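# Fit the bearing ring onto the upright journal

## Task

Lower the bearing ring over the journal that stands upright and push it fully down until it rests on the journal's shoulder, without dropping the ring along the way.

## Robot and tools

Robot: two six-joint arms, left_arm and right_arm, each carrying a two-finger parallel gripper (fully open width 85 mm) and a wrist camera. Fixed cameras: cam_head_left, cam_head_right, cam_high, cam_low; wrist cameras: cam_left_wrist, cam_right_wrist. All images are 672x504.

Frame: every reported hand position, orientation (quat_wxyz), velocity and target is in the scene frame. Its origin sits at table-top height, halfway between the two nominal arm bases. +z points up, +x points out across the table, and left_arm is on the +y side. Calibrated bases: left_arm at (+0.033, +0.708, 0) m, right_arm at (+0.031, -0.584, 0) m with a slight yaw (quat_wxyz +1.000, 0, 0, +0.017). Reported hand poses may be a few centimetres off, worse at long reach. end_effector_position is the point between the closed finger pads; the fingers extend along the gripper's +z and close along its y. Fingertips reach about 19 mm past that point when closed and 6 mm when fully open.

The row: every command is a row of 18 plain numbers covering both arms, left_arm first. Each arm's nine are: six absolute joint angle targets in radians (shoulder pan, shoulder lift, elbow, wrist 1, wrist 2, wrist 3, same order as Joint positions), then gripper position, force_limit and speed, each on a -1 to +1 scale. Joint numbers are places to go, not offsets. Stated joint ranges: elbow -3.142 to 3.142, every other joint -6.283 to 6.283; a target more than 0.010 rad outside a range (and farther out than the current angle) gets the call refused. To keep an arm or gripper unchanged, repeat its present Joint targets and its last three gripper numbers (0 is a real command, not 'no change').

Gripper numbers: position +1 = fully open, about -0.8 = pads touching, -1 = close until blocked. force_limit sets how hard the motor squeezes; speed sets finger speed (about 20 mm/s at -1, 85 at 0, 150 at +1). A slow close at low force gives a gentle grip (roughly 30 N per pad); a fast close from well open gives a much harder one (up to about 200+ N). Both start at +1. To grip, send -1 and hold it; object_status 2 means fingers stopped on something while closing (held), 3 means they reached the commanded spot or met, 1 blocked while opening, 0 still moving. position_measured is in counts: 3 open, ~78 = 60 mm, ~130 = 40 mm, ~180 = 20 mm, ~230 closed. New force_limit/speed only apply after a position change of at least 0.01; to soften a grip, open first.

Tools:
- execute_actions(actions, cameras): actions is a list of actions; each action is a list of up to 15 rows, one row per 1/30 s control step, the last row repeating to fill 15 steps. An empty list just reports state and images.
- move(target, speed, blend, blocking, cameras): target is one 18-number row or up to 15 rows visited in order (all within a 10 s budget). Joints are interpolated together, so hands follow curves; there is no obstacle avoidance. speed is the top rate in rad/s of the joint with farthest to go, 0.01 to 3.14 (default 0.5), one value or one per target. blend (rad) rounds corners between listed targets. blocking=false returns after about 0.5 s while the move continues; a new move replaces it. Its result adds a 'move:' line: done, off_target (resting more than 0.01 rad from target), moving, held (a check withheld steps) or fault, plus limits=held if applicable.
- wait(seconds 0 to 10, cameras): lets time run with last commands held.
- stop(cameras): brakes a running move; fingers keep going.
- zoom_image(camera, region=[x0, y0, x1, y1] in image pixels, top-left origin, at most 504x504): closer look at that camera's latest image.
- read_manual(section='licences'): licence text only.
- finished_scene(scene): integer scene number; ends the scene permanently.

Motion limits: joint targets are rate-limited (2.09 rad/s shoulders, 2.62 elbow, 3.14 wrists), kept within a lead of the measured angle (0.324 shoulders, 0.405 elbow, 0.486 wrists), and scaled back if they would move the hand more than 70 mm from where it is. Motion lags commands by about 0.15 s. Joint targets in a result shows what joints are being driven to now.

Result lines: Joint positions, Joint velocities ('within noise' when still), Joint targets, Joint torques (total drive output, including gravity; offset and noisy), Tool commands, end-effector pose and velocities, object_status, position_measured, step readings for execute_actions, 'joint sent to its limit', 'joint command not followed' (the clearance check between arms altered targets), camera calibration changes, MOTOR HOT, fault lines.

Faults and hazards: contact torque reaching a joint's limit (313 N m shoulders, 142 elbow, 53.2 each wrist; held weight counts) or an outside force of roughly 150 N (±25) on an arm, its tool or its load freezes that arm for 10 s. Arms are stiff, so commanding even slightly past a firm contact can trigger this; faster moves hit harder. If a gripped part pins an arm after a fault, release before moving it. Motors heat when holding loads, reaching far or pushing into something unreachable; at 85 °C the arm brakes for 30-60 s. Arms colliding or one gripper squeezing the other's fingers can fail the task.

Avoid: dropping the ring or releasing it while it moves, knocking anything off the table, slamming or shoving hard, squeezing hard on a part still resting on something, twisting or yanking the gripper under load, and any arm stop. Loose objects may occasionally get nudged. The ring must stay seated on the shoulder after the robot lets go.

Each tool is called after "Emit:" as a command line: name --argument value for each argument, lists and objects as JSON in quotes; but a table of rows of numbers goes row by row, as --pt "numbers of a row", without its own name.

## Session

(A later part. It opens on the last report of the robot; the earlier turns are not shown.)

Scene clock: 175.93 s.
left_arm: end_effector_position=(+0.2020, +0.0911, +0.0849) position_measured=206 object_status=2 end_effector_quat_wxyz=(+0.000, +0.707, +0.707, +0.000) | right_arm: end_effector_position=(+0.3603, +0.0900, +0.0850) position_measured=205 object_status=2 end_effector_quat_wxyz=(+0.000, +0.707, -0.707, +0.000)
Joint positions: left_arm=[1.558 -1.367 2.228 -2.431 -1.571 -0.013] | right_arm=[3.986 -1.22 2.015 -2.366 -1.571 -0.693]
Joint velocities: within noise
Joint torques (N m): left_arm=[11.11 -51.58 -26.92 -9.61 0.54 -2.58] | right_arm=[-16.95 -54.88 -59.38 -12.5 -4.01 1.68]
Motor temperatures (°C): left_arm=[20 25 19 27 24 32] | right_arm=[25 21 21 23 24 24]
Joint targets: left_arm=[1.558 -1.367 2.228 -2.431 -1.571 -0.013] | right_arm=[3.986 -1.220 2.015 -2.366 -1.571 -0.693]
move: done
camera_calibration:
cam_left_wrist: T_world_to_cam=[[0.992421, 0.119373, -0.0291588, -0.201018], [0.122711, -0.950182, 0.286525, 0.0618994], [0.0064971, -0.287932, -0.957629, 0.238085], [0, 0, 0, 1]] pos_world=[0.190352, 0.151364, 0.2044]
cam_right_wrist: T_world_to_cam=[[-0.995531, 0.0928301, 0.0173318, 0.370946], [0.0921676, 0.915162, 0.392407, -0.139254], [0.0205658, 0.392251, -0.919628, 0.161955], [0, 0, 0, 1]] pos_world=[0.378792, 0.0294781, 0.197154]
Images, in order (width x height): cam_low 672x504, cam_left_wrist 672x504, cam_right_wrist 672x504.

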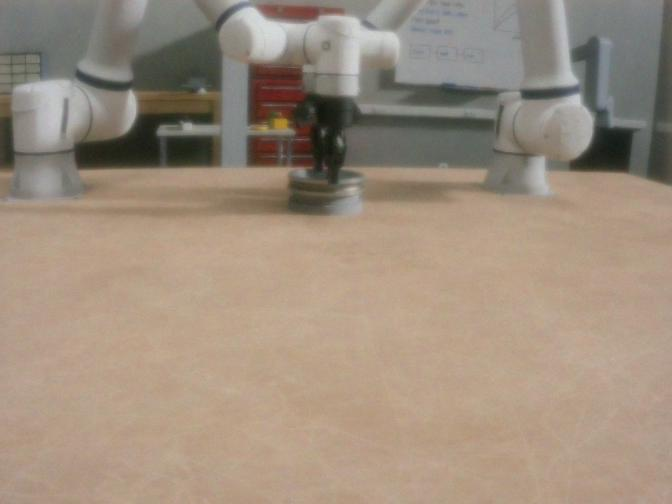

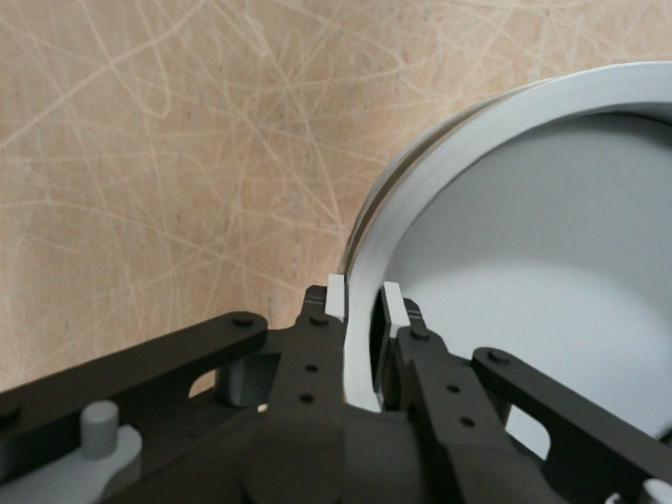

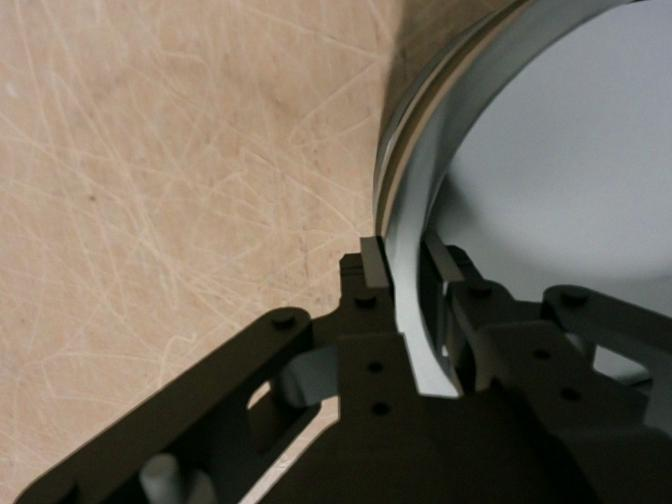

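Emit:
move --target '[1.5580,-1.3597,2.2306,-2.4417,-1.571,-0.0128,-1,1,-1,3.9858,-1.2132,2.0177,-2.3753,-1.571,-0.6926,-1,1,-1]' --speed 0.01 --cameras '[]'

Emit:
move --target '[1.5580,-1.3519,2.2335,-2.4524,-1.571,-0.0128,-1,1,-1,3.9858,-1.2067,2.0203,-2.3844,-1.571,-0.6926,-1,1,-1]' --speed 0.01 --cameras '["cam_low","cam_left_wrist","cam_right_wrist"]'

Emit:
zoom_image --camera "cam_low" --region '[275, 150, 375, 220]'

Scene clock: 178.73 s.
left_arm: end_effector_position=(+0.2020, +0.0912, +0.0800) position_measured=206 object_status=2 end_effector_quat_wxyz=(+0.000, +0.707, +0.707, +0.000) | right_arm: end_effector_position=(+0.3603, +0.0900, +0.0801) position_measured=205 object_status=2 end_effector_quat_wxyz=(+0.000, +0.707, -0.707, +0.000)
Joint positions: left_arm=[1.558 -1.36 2.231 -2.442 -1.571 -0.013] | right_arm=[3.986 -1.213 2.018 -2.375 -1.571 -0.693]
Joint velocities: within noise
Joint torques (N m): left_arm=[-7.85 -53.29 -27.3 -9.85 -0.36 -2.37] | right_arm=[-10.57 -52.29 -56.29 -11.33 -3.69 1.7]
Motor temperatures (°C): left_arm=[20 25 19 27 24 32] | right_arm=[25 21 21 23 24 24]
Joint targets: left_arm=[1.558 -1.360 2.231 -2.442 -1.571 -0.013] | right_arm=[3.986 -1.213 2.018 -2.375 -1.571 -0.693]
move: done
No camera images: "cameras" was empty.

Scene clock: 180.03 s.
left_arm: end_effector_position=(+0.2020, +0.0912, +0.0751) position_measured=206 object_status=2 end_effector_quat_wxyz=(+0.000, +0.707, +0.707, +0.000) | right_arm: end_effector_position=(+0.3603, +0.0899, +0.0751) position_measured=205 object_status=2 end_effector_quat_wxyz=(+0.000, +0.707, -0.707, +0.000)
Joint positions: left_arm=[1.558 -1.352 2.233 -2.452 -1.571 -0.013] | right_arm=[3.986 -1.207 2.02 -2.384 -1.571 -0.693]
Joint velocities: within noise
Joint torques (N m): left_arm=[-14.39 -54.5 -27.76 -10.35 0.26 -2.52] | right_arm=[-9.35 -53.84 -55.14 -11.71 -3.16 1.68]
Motor temperatures (°C): left_arm=[20 25 19 27 24 32] | right_arm=[25 21 21 23 24 24]
Joint targets: left_arm=[1.558 -1.352 2.233 -2.452 -1.571 -0.013] | right_arm=[3.986 -1.207 2.020 -2.384 -1.571 -0.693]
move: done
camera_calibration:
cam_left_wrist: T_world_to_cam=[[0.992422, 0.119345, -0.0292541, -0.201281], [0.122712, -0.950185, 0.286513, 0.0647101], [0.00639712, -0.287932, -0.95763, 0.22872], [0, 0, 0, 1]] pos_world=[0.190352, 0.151364, 0.1946]
cam_right_wrist: T_world_to_cam=[[-0.99553, 0.0928381, 0.0173353, 0.371017], [0.0921763, 0.915161, 0.392407, -0.135363], [0.0205658, 0.392251, -0.919628, 0.152853], [0, 0, 0, 1]] pos_world=[0.378693, 0.0294781, 0.187254]
Images, in order (width x height): cam_low 672x504, cam_left_wrist 672x504, cam_right_wrist 672x504.

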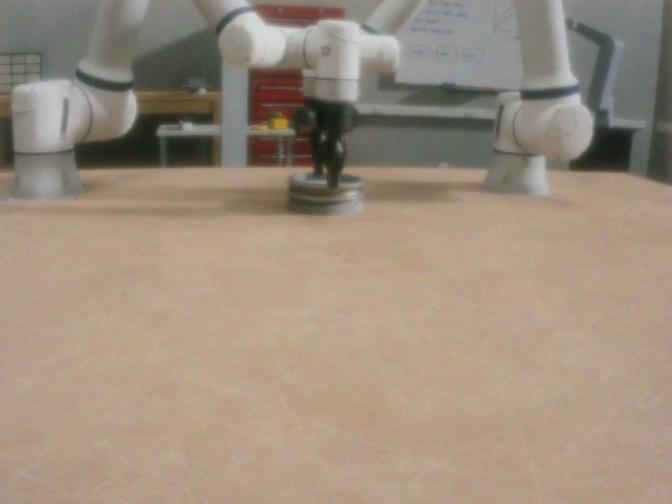

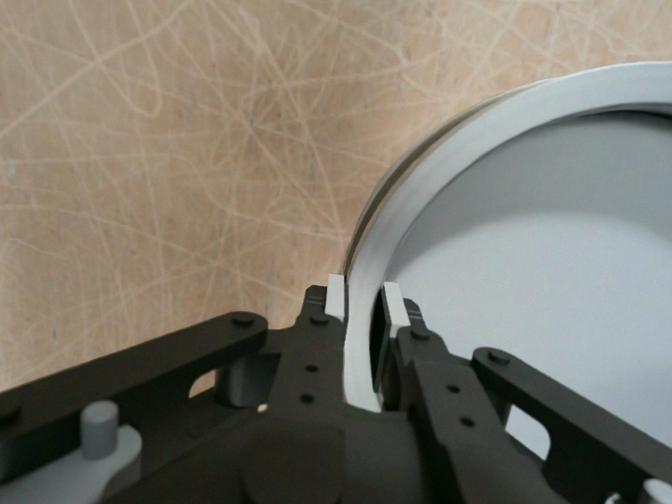

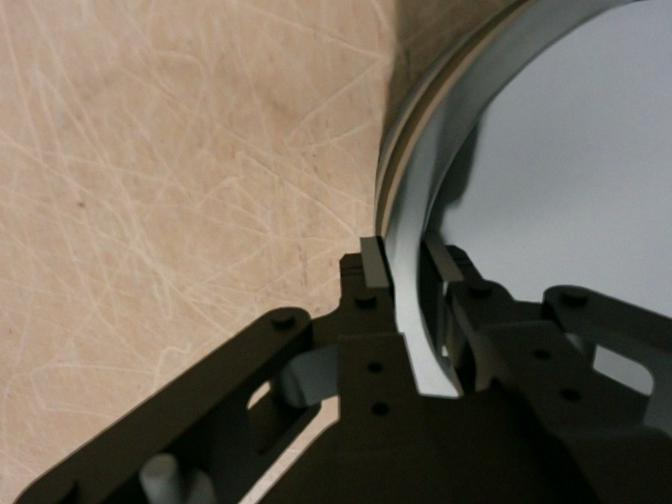

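Scaled by 5.040 from the camera's 672x504 image, which has a finer 960x720 frame.

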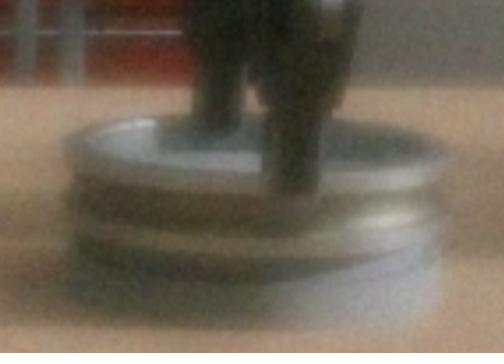

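Emit:
move --target '[1.5580,-1.3438,2.2363,-2.4633,-1.571,-0.0128,-1,1,-1,3.9858,-1.2002,2.0229,-2.3935,-1.571,-0.6926,-1,1,-1]' --speed 0.01 --cameras '[]'

Emit:
move --target '[1.5580,-1.3389,2.2380,-2.4699,-1.571,-0.0128,-1,1,-1,3.9858,-1.1963,2.0245,-2.3990,-1.571,-0.6926,-1,1,-1]' --speed 0.01 --cameras '["cam_low","cam_left_wrist","cam_right_wrist"]'

Emit:
zoom_image --camera "cam_low" --region '[275, 150, 375, 220]'

Scene clock: 182.90 s.
left_arm: end_effector_position=(+0.2020, +0.0910, +0.0703) position_measured=206 object_status=2 end_effector_quat_wxyz=(+0.000, +0.707, +0.707, +0.000) | right_arm: end_effector_position=(+0.3605, +0.0905, +0.0715) position_measured=205 object_status=2 end_effector_quat_wxyz=(-0.001, +0.707, -0.707, +0.000) end_effector_velocity=(-0.001, +0.001, +0.002) end_effector_angular_velocity=(+0.006, +0.004, +0.000)
Joint positions: left_arm=[1.558 -1.344 2.236 -2.463 -1.571 -0.013] | right_arm=[3.986 -1.202 2.022 -2.393 -1.57 -0.693]
Joint velocities: left_arm=[within noise] | right_arm=[0 -0.002 0 0 0.006 0]
Joint torques (N m): left_arm=[-14.63 25.72 -4.22 -8.13 -0.87 -1.94] | right_arm=[3.31 -55.1 -50.19 -5.56 0.38 0.2]
Motor temperatures (°C): left_arm=[20 25 19 27 24 32] | right_arm=[25 21 21 23 24 24]
Joint targets: left_arm=[1.558 -1.344 2.236 -2.463 -1.571 -0.013] | right_arm=[3.986 -1.202 2.022 -2.393 -1.570 -0.693]
Tool commands: left_gripper/position=-1.0 left_gripper/force_limit=+1.0 left_gripper/speed=-1.0 right_gripper/position=-1.0 right_gripper/force_limit=+1.0 right_gripper/speed=-1.0
FORCE FAULT: contact force on the right arm reached its limit, and that arm stopped. The contact can be on any part of that arm, not only on its tool. That arm's remaining commands of this call were not run. That arm is still stopped at the end of this call. That arm stays stopped for about 10 more seconds. Until then a move that you send moves the other arm only, and its call returns only when the move has ended. Once the stop has ended, the next robot result says so. If the stop ends while you think or write, that arm runs what you send next. While its stop runs, that arm takes no new command, but its gripper still runs the gripper command that each later call begins with. Until it ends, the stop uses up actions while you think or wait. An arm that is not stopped still takes commands.
move: fault (right_arm)
No camera images: "cameras" was empty.

not run: an earlier result of this reply reported a stop or a fault. Calls in your next reply go to the robot.

Scaled by 5.040 from the camera's 672x504 image, which has a finer 960x720 frame.

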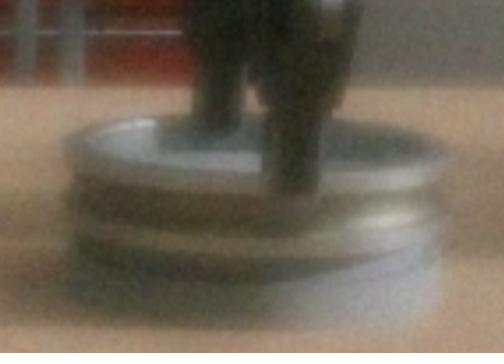

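Emit:
wait --seconds 10 --cameras '["cam_low","cam_left_wrist","cam_right_wrist"]'

Emit:
zoom_image --camera "cam_low" --region '[275, 150, 375, 220]'

Scene clock: 193.67 s.
left_arm: end_effector_position=(+0.2019, +0.0911, +0.0699) position_measured=206 object_status=2 end_effector_quat_wxyz=(+0.000, +0.707, +0.707, +0.000) | right_arm: end_effector_position=(+0.3604, +0.0906, +0.0716) position_measured=205 object_status=2 end_effector_quat_wxyz=(-0.001, +0.707, -0.707, +0.000)
Joint positions: left_arm=[1.558 -1.344 2.236 -2.463 -1.571 -0.013] | right_arm=[3.986 -1.202 2.022 -2.393 -1.57 -0.693]
Joint velocities: within noise
Joint torques (N m): left_arm=[-13.45 58.31 3.18 -3.85 -3.74 3.2] | right_arm=[1.7 -57.25 -51.19 -5.2 0.18 0.32]
Motor temperatures (°C): left_arm=[20 25 19 27 24 32] | right_arm=[25 21 21 23 24 24]
Joint targets: left_arm=[1.558 -1.344 2.236 -2.463 -1.571 -0.013] | right_arm=[3.986 -1.202 2.022 -2.393 -1.570 -0.693]
Tool commands: left_gripper/position=-1.0 left_gripper/force_limit=+1.0 left_gripper/speed=-1.0 right_gripper/position=-1.0 right_gripper/force_limit=+1.0 right_gripper/speed=-1.0
FORCE FAULT, CONTINUED: the right arm's stop, for the force fault that an earlier result reported, is over. The rest of the stop counts as 20 of the actions that you can send in this scene. That arm's target is now where it stood when the stop ended, not its last command. That arm accepts commands again.
wait: 10.00 s; at rest from the start
camera_calibration:
cam_left_wrist: T_world_to_cam=[[0.992422, 0.119345, -0.0292541, -0.20143], [0.122712, -0.950185, 0.286513, 0.0661713], [0.00639712, -0.287932, -0.95763, 0.223836], [0, 0, 0, 1]] pos_world=[0.190352, 0.151364, 0.1895]
cam_right_wrist: T_world_to_cam=[[-0.995548, 0.0927205, 0.0169597, 0.371222], [0.0918741, 0.914309, 0.394459, -0.134523], [0.0210681, 0.394261, -0.918757, 0.148885], [0, 0, 0, 1]] pos_world=[0.378792, 0.0298757, 0.183558]
Images, in order (width x height): cam_low 672x504, cam_left_wrist 672x504, cam_right_wrist 672x504.

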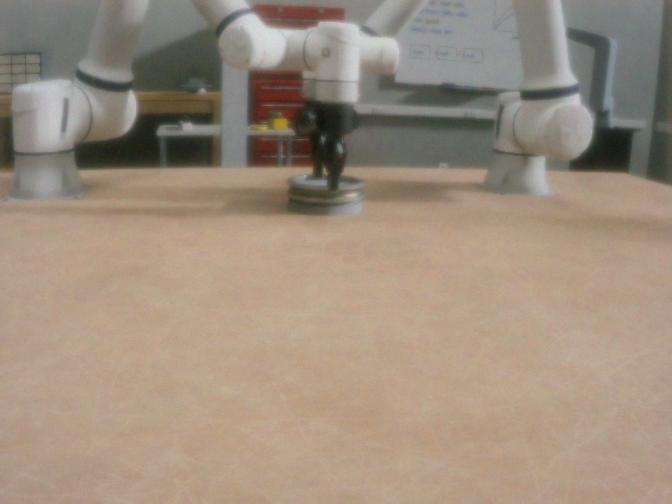

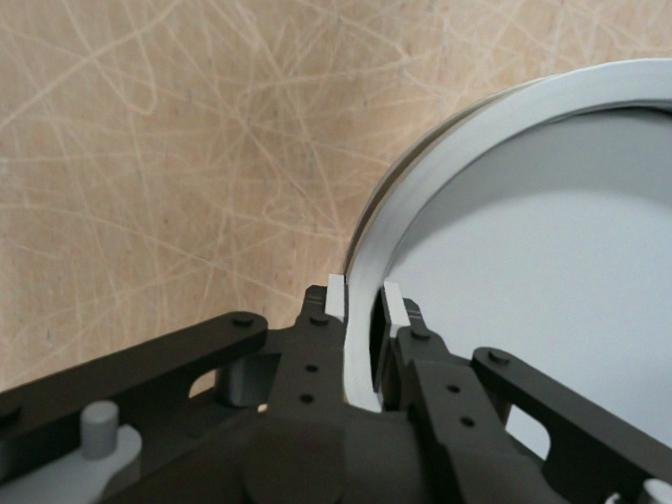

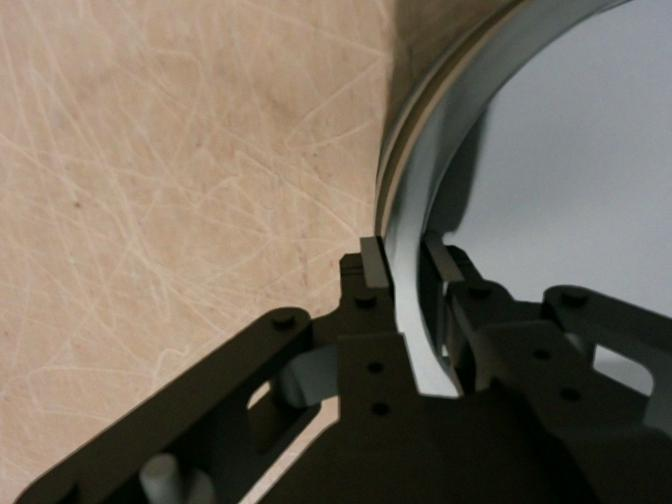

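Scaled by 5.040 from the camera's 672x504 image, which has a finer 960x720 frame.

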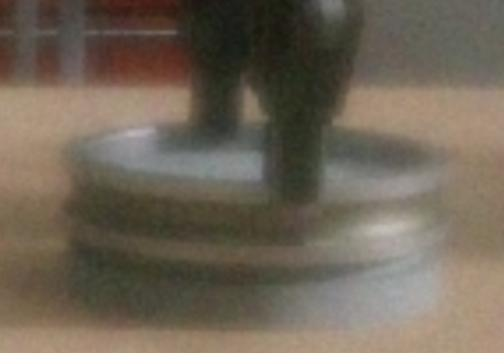

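Emit:
move --pt "1.5580 -1.3462 2.2355 -2.4601 -1.571 -0.0128 -1 1 -1 3.986 -1.2022 2.0221 -2.3915 -1.570 -0.693 -1 1 -1" --pt "1.5580 -1.3462 2.2355 -2.4601 -1.571 -0.0128 -0.45 1 -1 3.986 -1.2022 2.0221 -2.3915 -1.570 -0.693 -1 1 -1" --speed 0.01 --cameras '["cam_low"]'

Emit:
zoom_image --camera "cam_low" --region '[275, 150, 375, 220]'

Scene clock: 196.53 s.
left_arm: end_effector_position=(+0.2019, +0.0912, +0.0714) position_measured=186 object_status=0 end_effector_quat_wxyz=(+0.000, +0.707, +0.707, +0.000) | right_arm: end_effector_position=(+0.3600, +0.0903, +0.0717) position_measured=205 object_status=2 end_effector_quat_wxyz=(+0.000, +0.707, -0.707, +0.000)
Joint positions: left_arm=[1.558 -1.346 2.235 -2.46 -1.571 -0.013] | right_arm=[3.986 -1.202 2.022 -2.391 -1.57 -0.693]
Joint velocities: within noise
Joint torques (N m): left_arm=[-13.66 -103.02 -43.77 -8.11 1.89 3.34] | right_arm=[-5.23 -58.52 -60.56 -9.81 -1.64 -1.64]
Motor temperatures (°C): left_arm=[20 25 19 27 24 32] | right_arm=[25 21 21 23 24 24]
Joint targets: left_arm=[1.558 -1.346 2.235 -2.460 -1.571 -0.013] | right_arm=[3.986 -1.202 2.022 -2.392 -1.570 -0.693]
move: done
Images, in order (width x height): cam_low 672x504.

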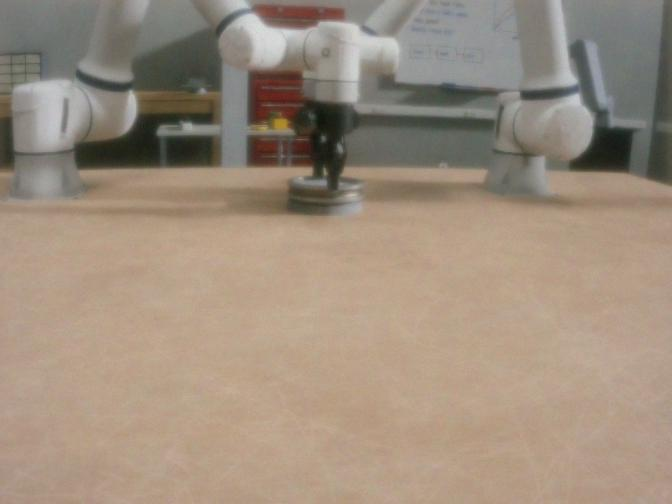

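Scaled by 5.040 from the camera's 672x504 image, which has a finer 960x720 frame.

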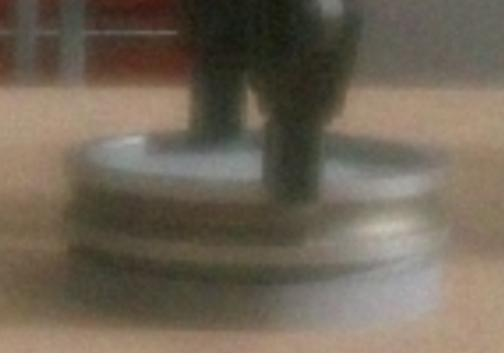

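Emit:
move --target '[1.5580,-1.3535,2.2329,-2.4502,-1.571,-0.0128,-0.45,1,-1,3.986,-1.2022,2.0221,-2.3915,-1.570,-0.693,-1,1,-1]' --speed 0.03 --cameras '["cam_left_wrist","cam_high","cam_low"]'

Emit:
zoom_image --camera "cam_left_wrist" --region '[272, 40, 672, 440]'

Emit:
zoom_image --camera "cam_high" --region '[380, 112, 444, 176]'

Emit:
zoom_image --camera "cam_low" --region '[275, 150, 375, 220]'

Scene clock: 198.47 s.
left_arm: end_effector_position=(+0.2019, +0.0912, +0.0759) position_measured=186 object_status=3 end_effector_quat_wxyz=(+0.000, +0.707, +0.707, +0.000) | right_arm: end_effector_position=(+0.3601, +0.0903, +0.0717) position_measured=205 object_status=2 end_effector_quat_wxyz=(+0.000, +0.707, -0.707, +0.000)
Joint positions: left_arm=[1.558 -1.353 2.233 -2.45 -1.571 -0.013] | right_arm=[3.986 -1.202 2.022 -2.392 -1.57 -0.693]
Joint velocities: within noise
Joint torques (N m): left_arm=[-10.19 -105.76 -44.27 -3.1 1.86 3.17] | right_arm=[-15.99 -51.03 -64.79 -10.06 -2.83 -1.03]
Motor temperatures (°C): left_arm=[20 25 19 27 24 32] | right_arm=[25 21 21 23 24 24]
Joint targets: left_arm=[1.558 -1.353 2.233 -2.450 -1.571 -0.013] | right_arm=[3.986 -1.202 2.022 -2.392 -1.570 -0.693]
move: done
camera_calibration:
cam_left_wrist: T_world_to_cam=[[0.992421, 0.119373, -0.0291588, -0.201281], [0.122711, -0.950182, 0.286525, 0.0644782], [0.0064971, -0.287932, -0.957629, 0.229467], [0, 0, 0, 1]] pos_world=[0.190352, 0.151364, 0.1954]
Images, in order (width x height): cam_high 672x504, cam_low 672x504, cam_left_wrist 672x504.

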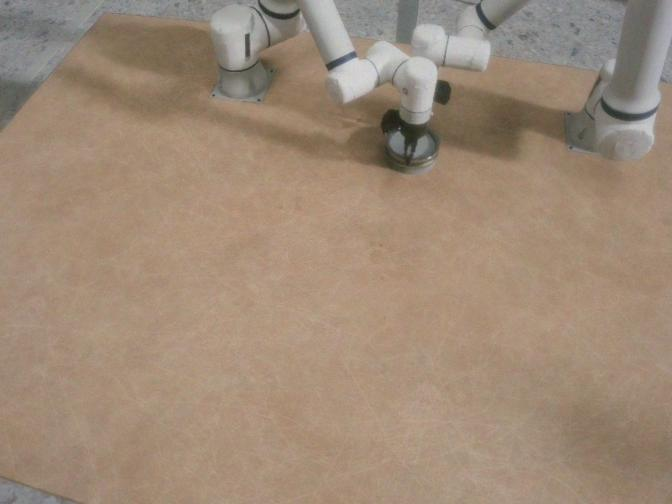

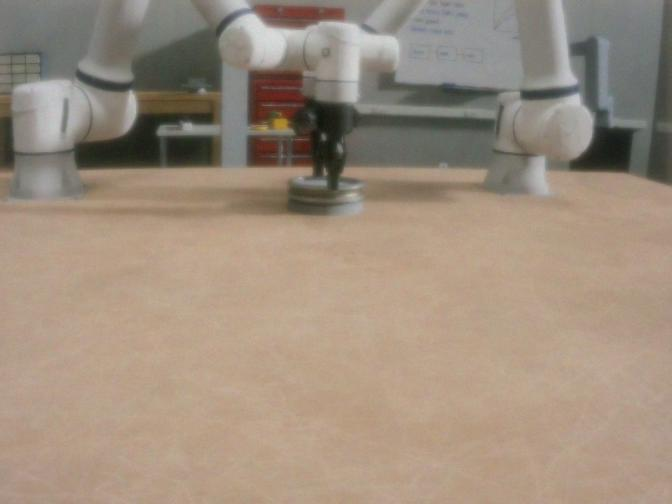

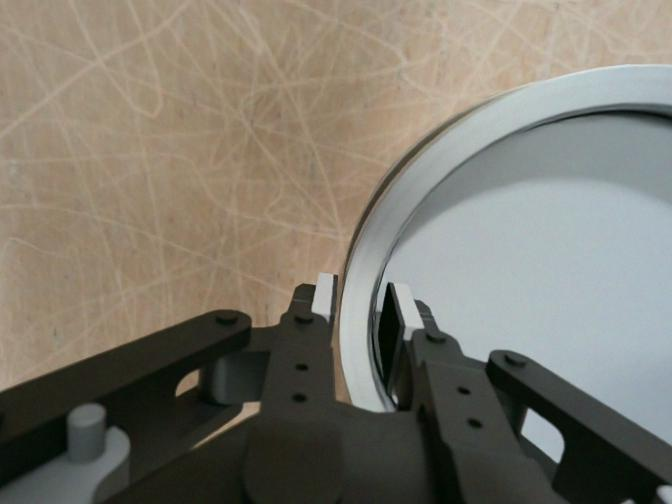

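Scaled by 1.260 from the camera's 672x504 image, which has a finer 960x720 frame.

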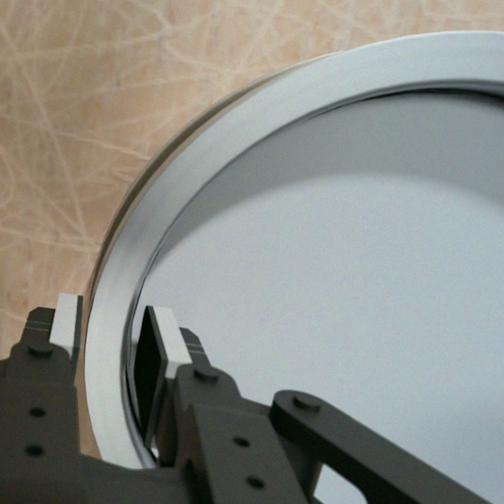

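Scaled by 7.875 from the camera's 672x504 image, which has a finer 960x720 frame.

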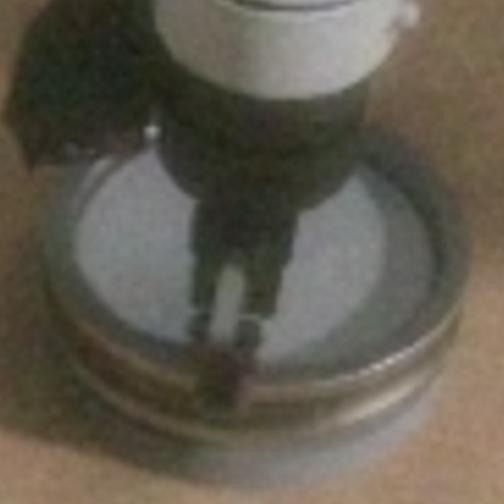

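Scaled by 5.040 from the camera's 672x504 image, which has a finer 960x720 frame.

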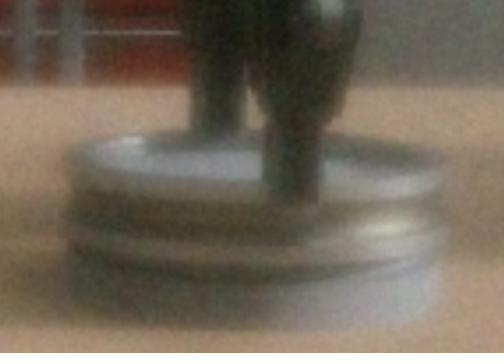

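Emit:
move --pt "1.5580 -1.3470 2.2352 -2.4590 -1.571 -0.0128 -0.45 1 -1 3.986 -1.2022 2.0221 -2.3915 -1.570 -0.693 -1 1 -1" --pt "1.5580 -1.3470 2.2352 -2.4590 -1.571 -0.0128 -1 1 -1 3.986 -1.2022 2.0221 -2.3915 -1.570 -0.693 -1 1 -1" --pt "1.5580 -1.3470 2.2352 -2.4590 -1.571 -0.0128 -1 1 -1 3.986 -1.2022 2.0221 -2.3915 -1.570 -0.693 -0.45 1 -1" --speed 0.02 --cameras '["cam_left_wrist","cam_right_wrist","cam_low"]'

Emit:
zoom_image --camera "cam_low" --region '[275, 150, 375, 220]'

Scene clock: 202.67 s.
left_arm: end_effector_position=(+0.2020, +0.0912, +0.0718) position_measured=208 object_status=2 end_effector_quat_wxyz=(+0.000, +0.707, +0.707, +0.000) | right_arm: end_effector_position=(+0.3602, +0.0903, +0.0716) position_measured=186 object_status=0 end_effector_quat_wxyz=(+0.000, +0.707, -0.707, +0.000)
Joint positions: left_arm=[1.558 -1.347 2.235 -2.459 -1.571 -0.013] | right_arm=[3.986 -1.202 2.022 -2.392 -1.57 -0.693]
Joint velocities: within noise
Joint torques (N m): left_arm=[-3.6 -98.57 -55.52 -7.05 -5.04 3.06] | right_arm=[9.74 -60.55 -41.89 -2.13 2.12 0.09]
Motor temperatures (°C): left_arm=[20 25 19 27 24 32] | right_arm=[25 21 21 23 24 24]
Joint targets: left_arm=[1.558 -1.347 2.235 -2.459 -1.571 -0.013] | right_arm=[3.986 -1.202 2.022 -2.392 -1.570 -0.693]
move: done
camera_calibration:
cam_left_wrist: T_world_to_cam=[[0.99242, 0.119387, -0.0291355, -0.201419], [0.122719, -0.950244, 0.286316, 0.0657968], [0.0064966, -0.287721, -0.957692, 0.22555], [0, 0, 0, 1]] pos_world=[0.190352, 0.151465, 0.1913]
cam_right_wrist: T_world_to_cam=[[-0.995576, 0.0922841, 0.0176583, 0.370934], [0.0917683, 0.914704, 0.393567, -0.134209], [0.0201679, 0.393447, -0.919126, 0.149582], [0, 0, 0, 1]] pos_world=[0.378592, 0.029678, 0.183755]
Images, in order (width x height): cam_low 672x504, cam_left_wrist 672x504, cam_right_wrist 672x504.

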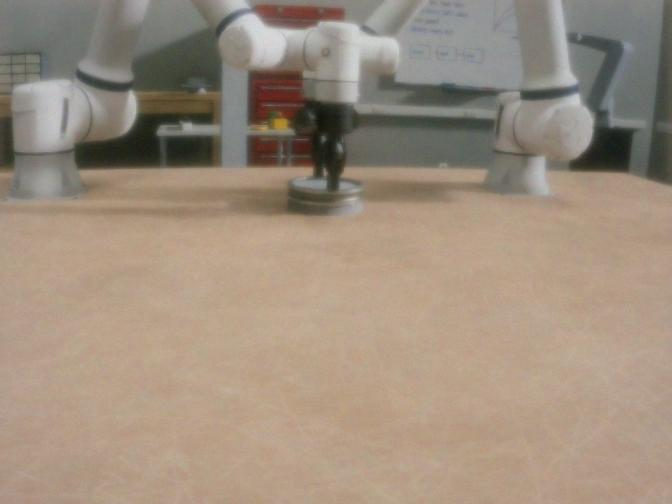

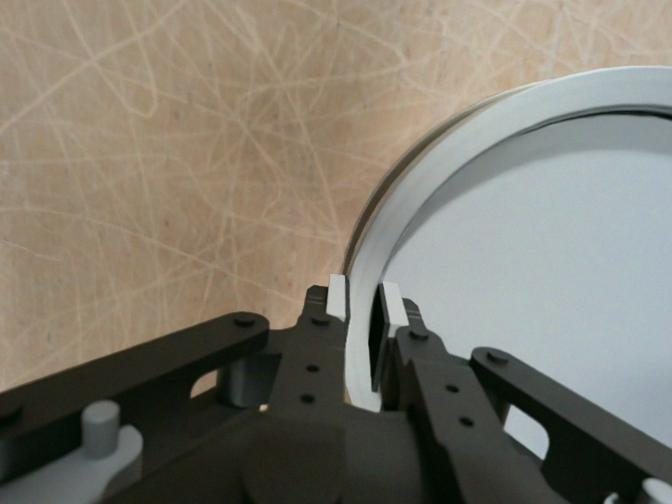

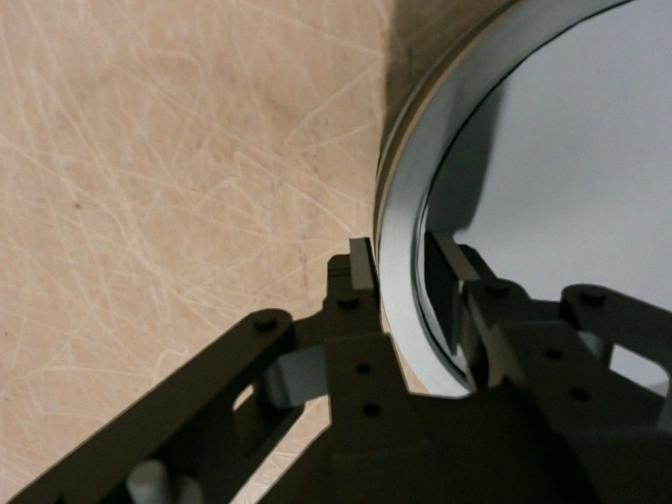

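Scaled by 5.040 from the camera's 672x504 image, which has a finer 960x720 frame.

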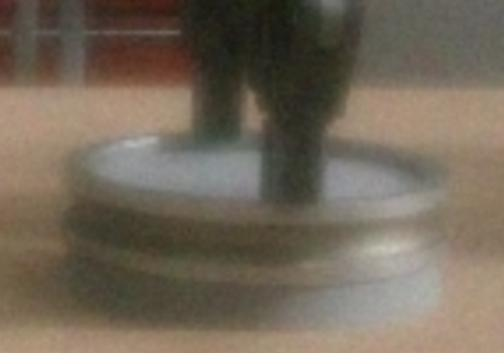

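Emit:
move --target '[1.5580,-1.3470,2.2352,-2.4590,-1.571,-0.0128,-0.45,1,-1,3.986,-1.2022,2.0221,-2.3915,-1.570,-0.693,-0.45,1,-1]' --speed 0.02 --cameras '["cam_left_wrist","cam_right_wrist","cam_low","cam_high"]'

Emit:
zoom_image --camera "cam_low" --region '[275, 150, 375, 220]'

Emit:
zoom_image --camera "cam_high" --region '[380, 112, 444, 176]'

Scene clock: 205.17 s.
left_arm: end_effector_position=(+0.2019, +0.0911, +0.0720) position_measured=186 object_status=0 end_effector_quat_wxyz=(+0.000, +0.707, +0.707, +0.000) | right_arm: end_effector_position=(+0.3601, +0.0903, +0.0717) position_measured=186 object_status=3 end_effector_quat_wxyz=(+0.000, +0.707, -0.707, +0.000)
Joint positions: left_arm=[1.558 -1.347 2.235 -2.459 -1.571 -0.013] | right_arm=[3.986 -1.202 2.022 -2.391 -1.57 -0.693]
Joint velocities: within noise
Joint torques (N m): left_arm=[-1.74 -68.38 -24.28 -3.33 1.97 3.32] | right_arm=[13.72 -62.62 -52.87 -5.09 1.7 0.17]
Motor temperatures (°C): left_arm=[20 25 19 27 24 32] | right_arm=[25 21 21 23 24 24]
Joint targets: left_arm=[1.558 -1.347 2.235 -2.459 -1.571 -0.013] | right_arm=[3.986 -1.202 2.022 -2.392 -1.570 -0.693]
move: done
camera_calibration:
cam_left_wrist: T_world_to_cam=[[0.992421, 0.119352, -0.0292688, -0.201369], [0.122722, -0.950157, 0.286604, 0.0655741], [0.00639681, -0.288024, -0.957602, 0.22576], [0, 0, 0, 1]] pos_world=[0.190352, 0.151364, 0.1915]
cam_right_wrist: T_world_to_cam=[[-0.995587, 0.0921535, 0.0177098, 0.370923], [0.0916687, 0.914717, 0.39356, -0.134262], [0.0200685, 0.393447, -0.919128, 0.14958], [0, 0, 0, 1]] pos_world=[0.378592, 0.0297784, 0.183754]
Images, in order (width x height): cam_high 672x504, cam_low 672x504, cam_left_wrist 672x504, cam_right_wrist 672x504.

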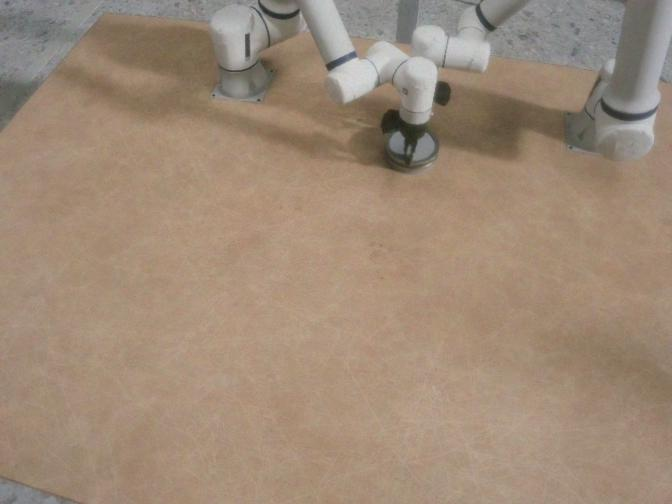

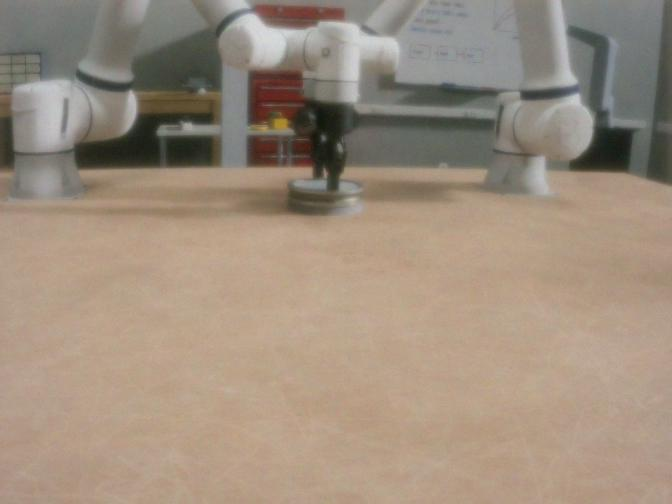

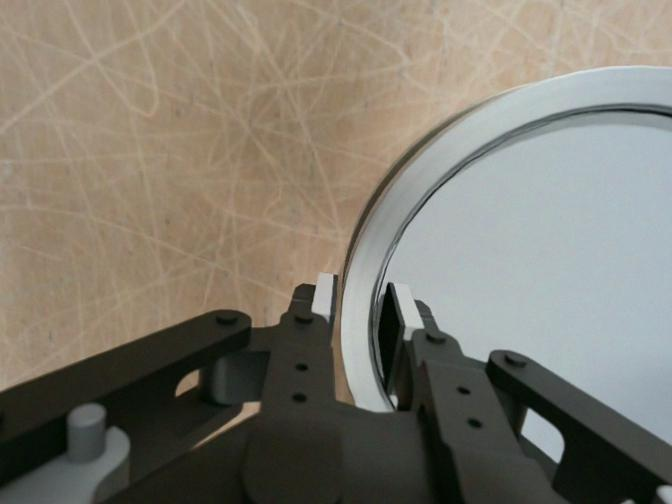

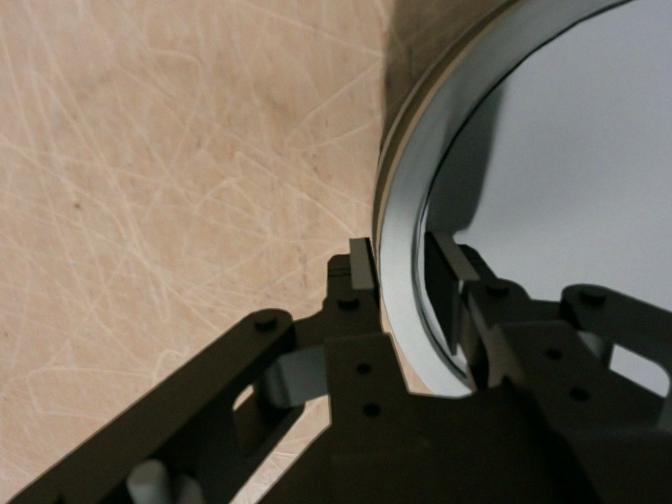

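Scaled by 5.040 from the camera's 672x504 image, which has a finer 960x720 frame.

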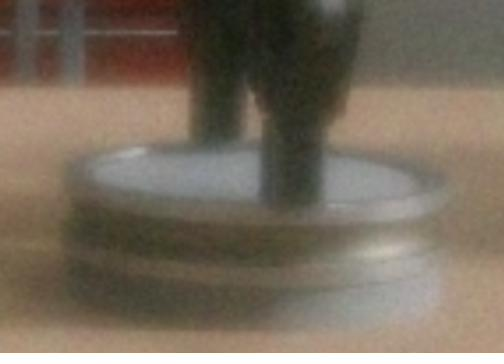

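Scaled by 7.875 from the camera's 672x504 image, which has a finer 960x720 frame.

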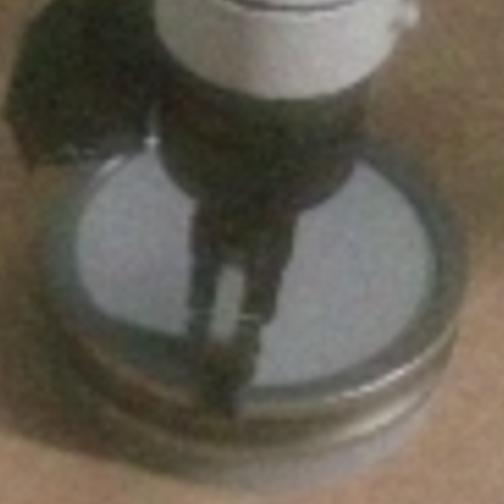

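Emit:
move --pt "1.5580 -1.3845 2.2205 -2.4068 -1.571 -0.0128 -0.45 1 -1 3.9858 -1.2337 2.0090 -2.3461 -1.571 -0.6926 -0.45 1 -1" --pt "1.5580 -1.7242 2.2 -2.0466 -1.571 -0.0128 -0.45 1 -1 3.9858 -1.2337 2.0090 -2.3461 -1.571 -0.6926 -0.45 1 -1" --pt "1.5580 -1.7242 2.2 -2.0466 -1.571 -0.0128 -0.45 1 -1 3.9858 -1.6 2.1 -2.0708 -1.571 -0.6926 -0.45 1 -1" --speed 0.3

Emit:
zoom_image --camera "cam_low" --region '[275, 150, 375, 220]'

Emit:
zoom_image --camera "cam_high" --region '[380, 112, 444, 176]'

Emit:
zoom_image --camera "cam_left_wrist" --region '[172, 0, 672, 400]'

Scene clock: 209.63 s.
left_arm: end_effector_position=(+0.2030, +0.1742, +0.2616) position_measured=186 object_status=3 end_effector_quat_wxyz=(+0.000, +0.707, +0.707, +0.000) | right_arm: end_effector_position=(+0.2785, -0.0085, +0.2562) position_measured=186 object_status=3 end_effector_quat_wxyz=(+0.000, +0.707, -0.707, +0.000)
Joint positions: left_arm=[1.558 -1.724 2.2 -2.047 -1.571 -0.013] | right_arm=[3.986 -1.6 2.1 -2.071 -1.571 -0.693]
Joint velocities: within noise
Joint torques (N m): left_arm=[5.05 -72.27 -55.26 -3.86 1.66 3.1] | right_arm=[4.16 -43.78 -54.05 -2.13 -0.66 2.07]
Motor temperatures (°C): left_arm=[20 25 19 27 24 32] | right_arm=[25 21 21 23 24 24]
Joint targets: left_arm=[1.558 -1.724 2.200 -2.047 -1.571 -0.013] | right_arm=[3.986 -1.600 2.100 -2.071 -1.571 -0.693]
move: done
camera_calibration:
cam_left_wrist: T_world_to_cam=[[0.992421, 0.119373, -0.0291588, -0.206877], [0.122711, -0.950182, 0.286525, 0.0900956], [0.0064971, -0.287932, -0.957629, 0.431218], [0, 0, 0, 1]] pos_world=[0.191452, 0.234464, 0.3811]
cam_right_wrist: T_world_to_cam=[[-0.995531, 0.0928306, 0.017332, 0.295679], [0.0921682, 0.915162, 0.392407, -0.108843], [0.0205658, 0.392251, -0.919628, 0.359676], [0, 0, 0, 1]] pos_world=[0.296992, -0.0689219, 0.368354]

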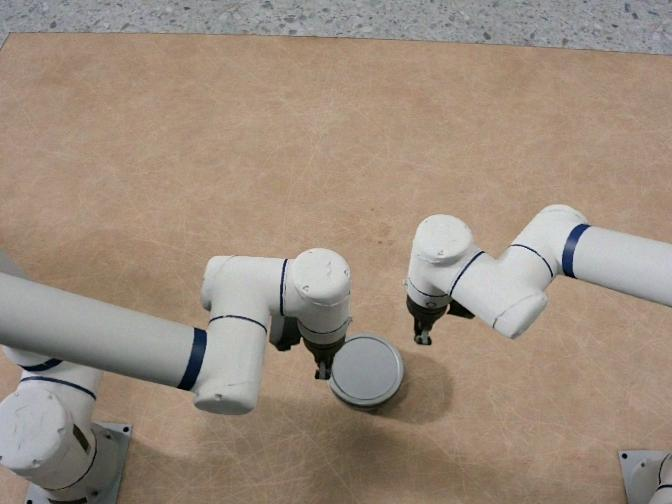

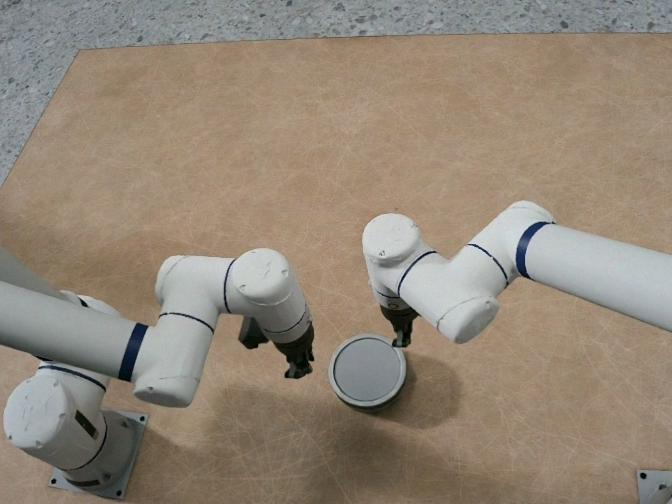

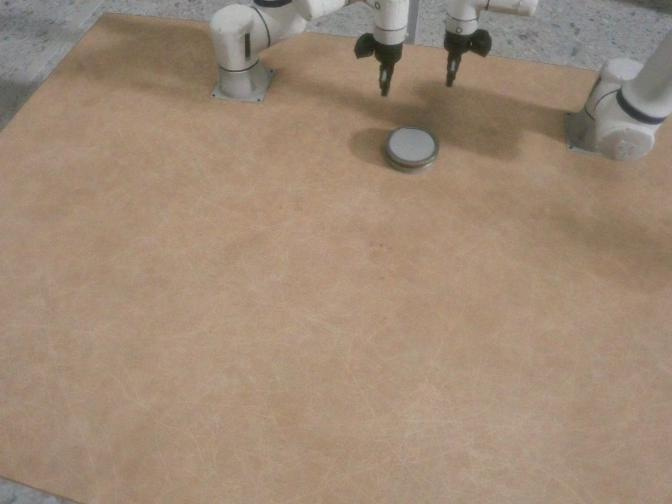

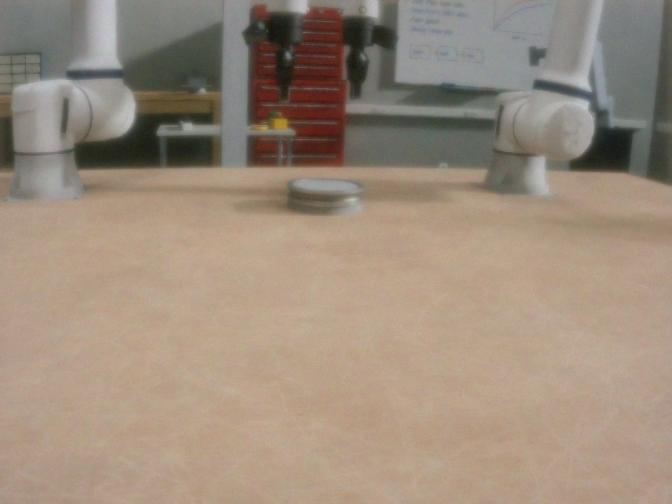

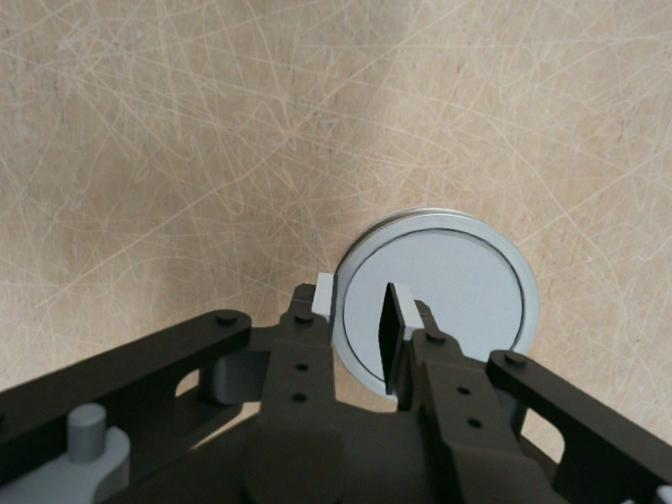

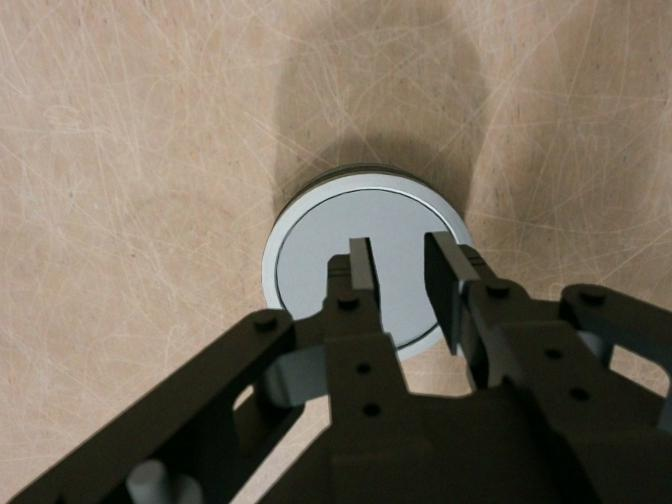

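Scaled by 5.040 from the camera's 672x504 image, which has a finer 960x720 frame.

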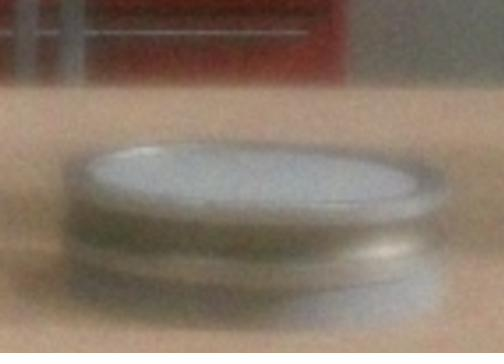

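Scaled by 7.875 from the camera's 672x504 image, which has a finer 960x720 frame.

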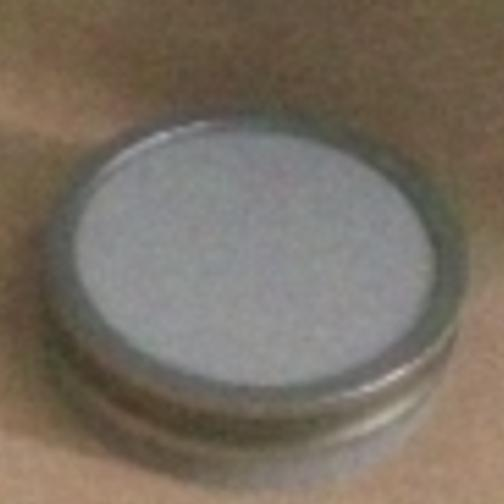

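Scaled by 1.008 from the camera's 672x504 image, which has a finer 960x720 frame.

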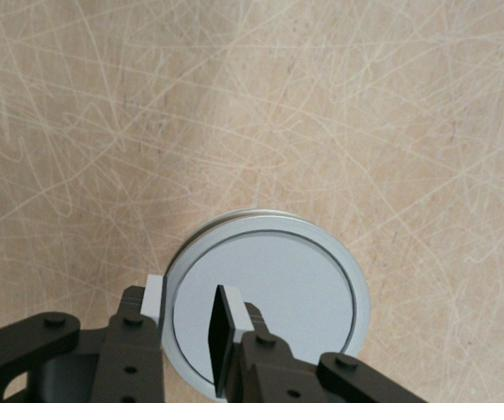

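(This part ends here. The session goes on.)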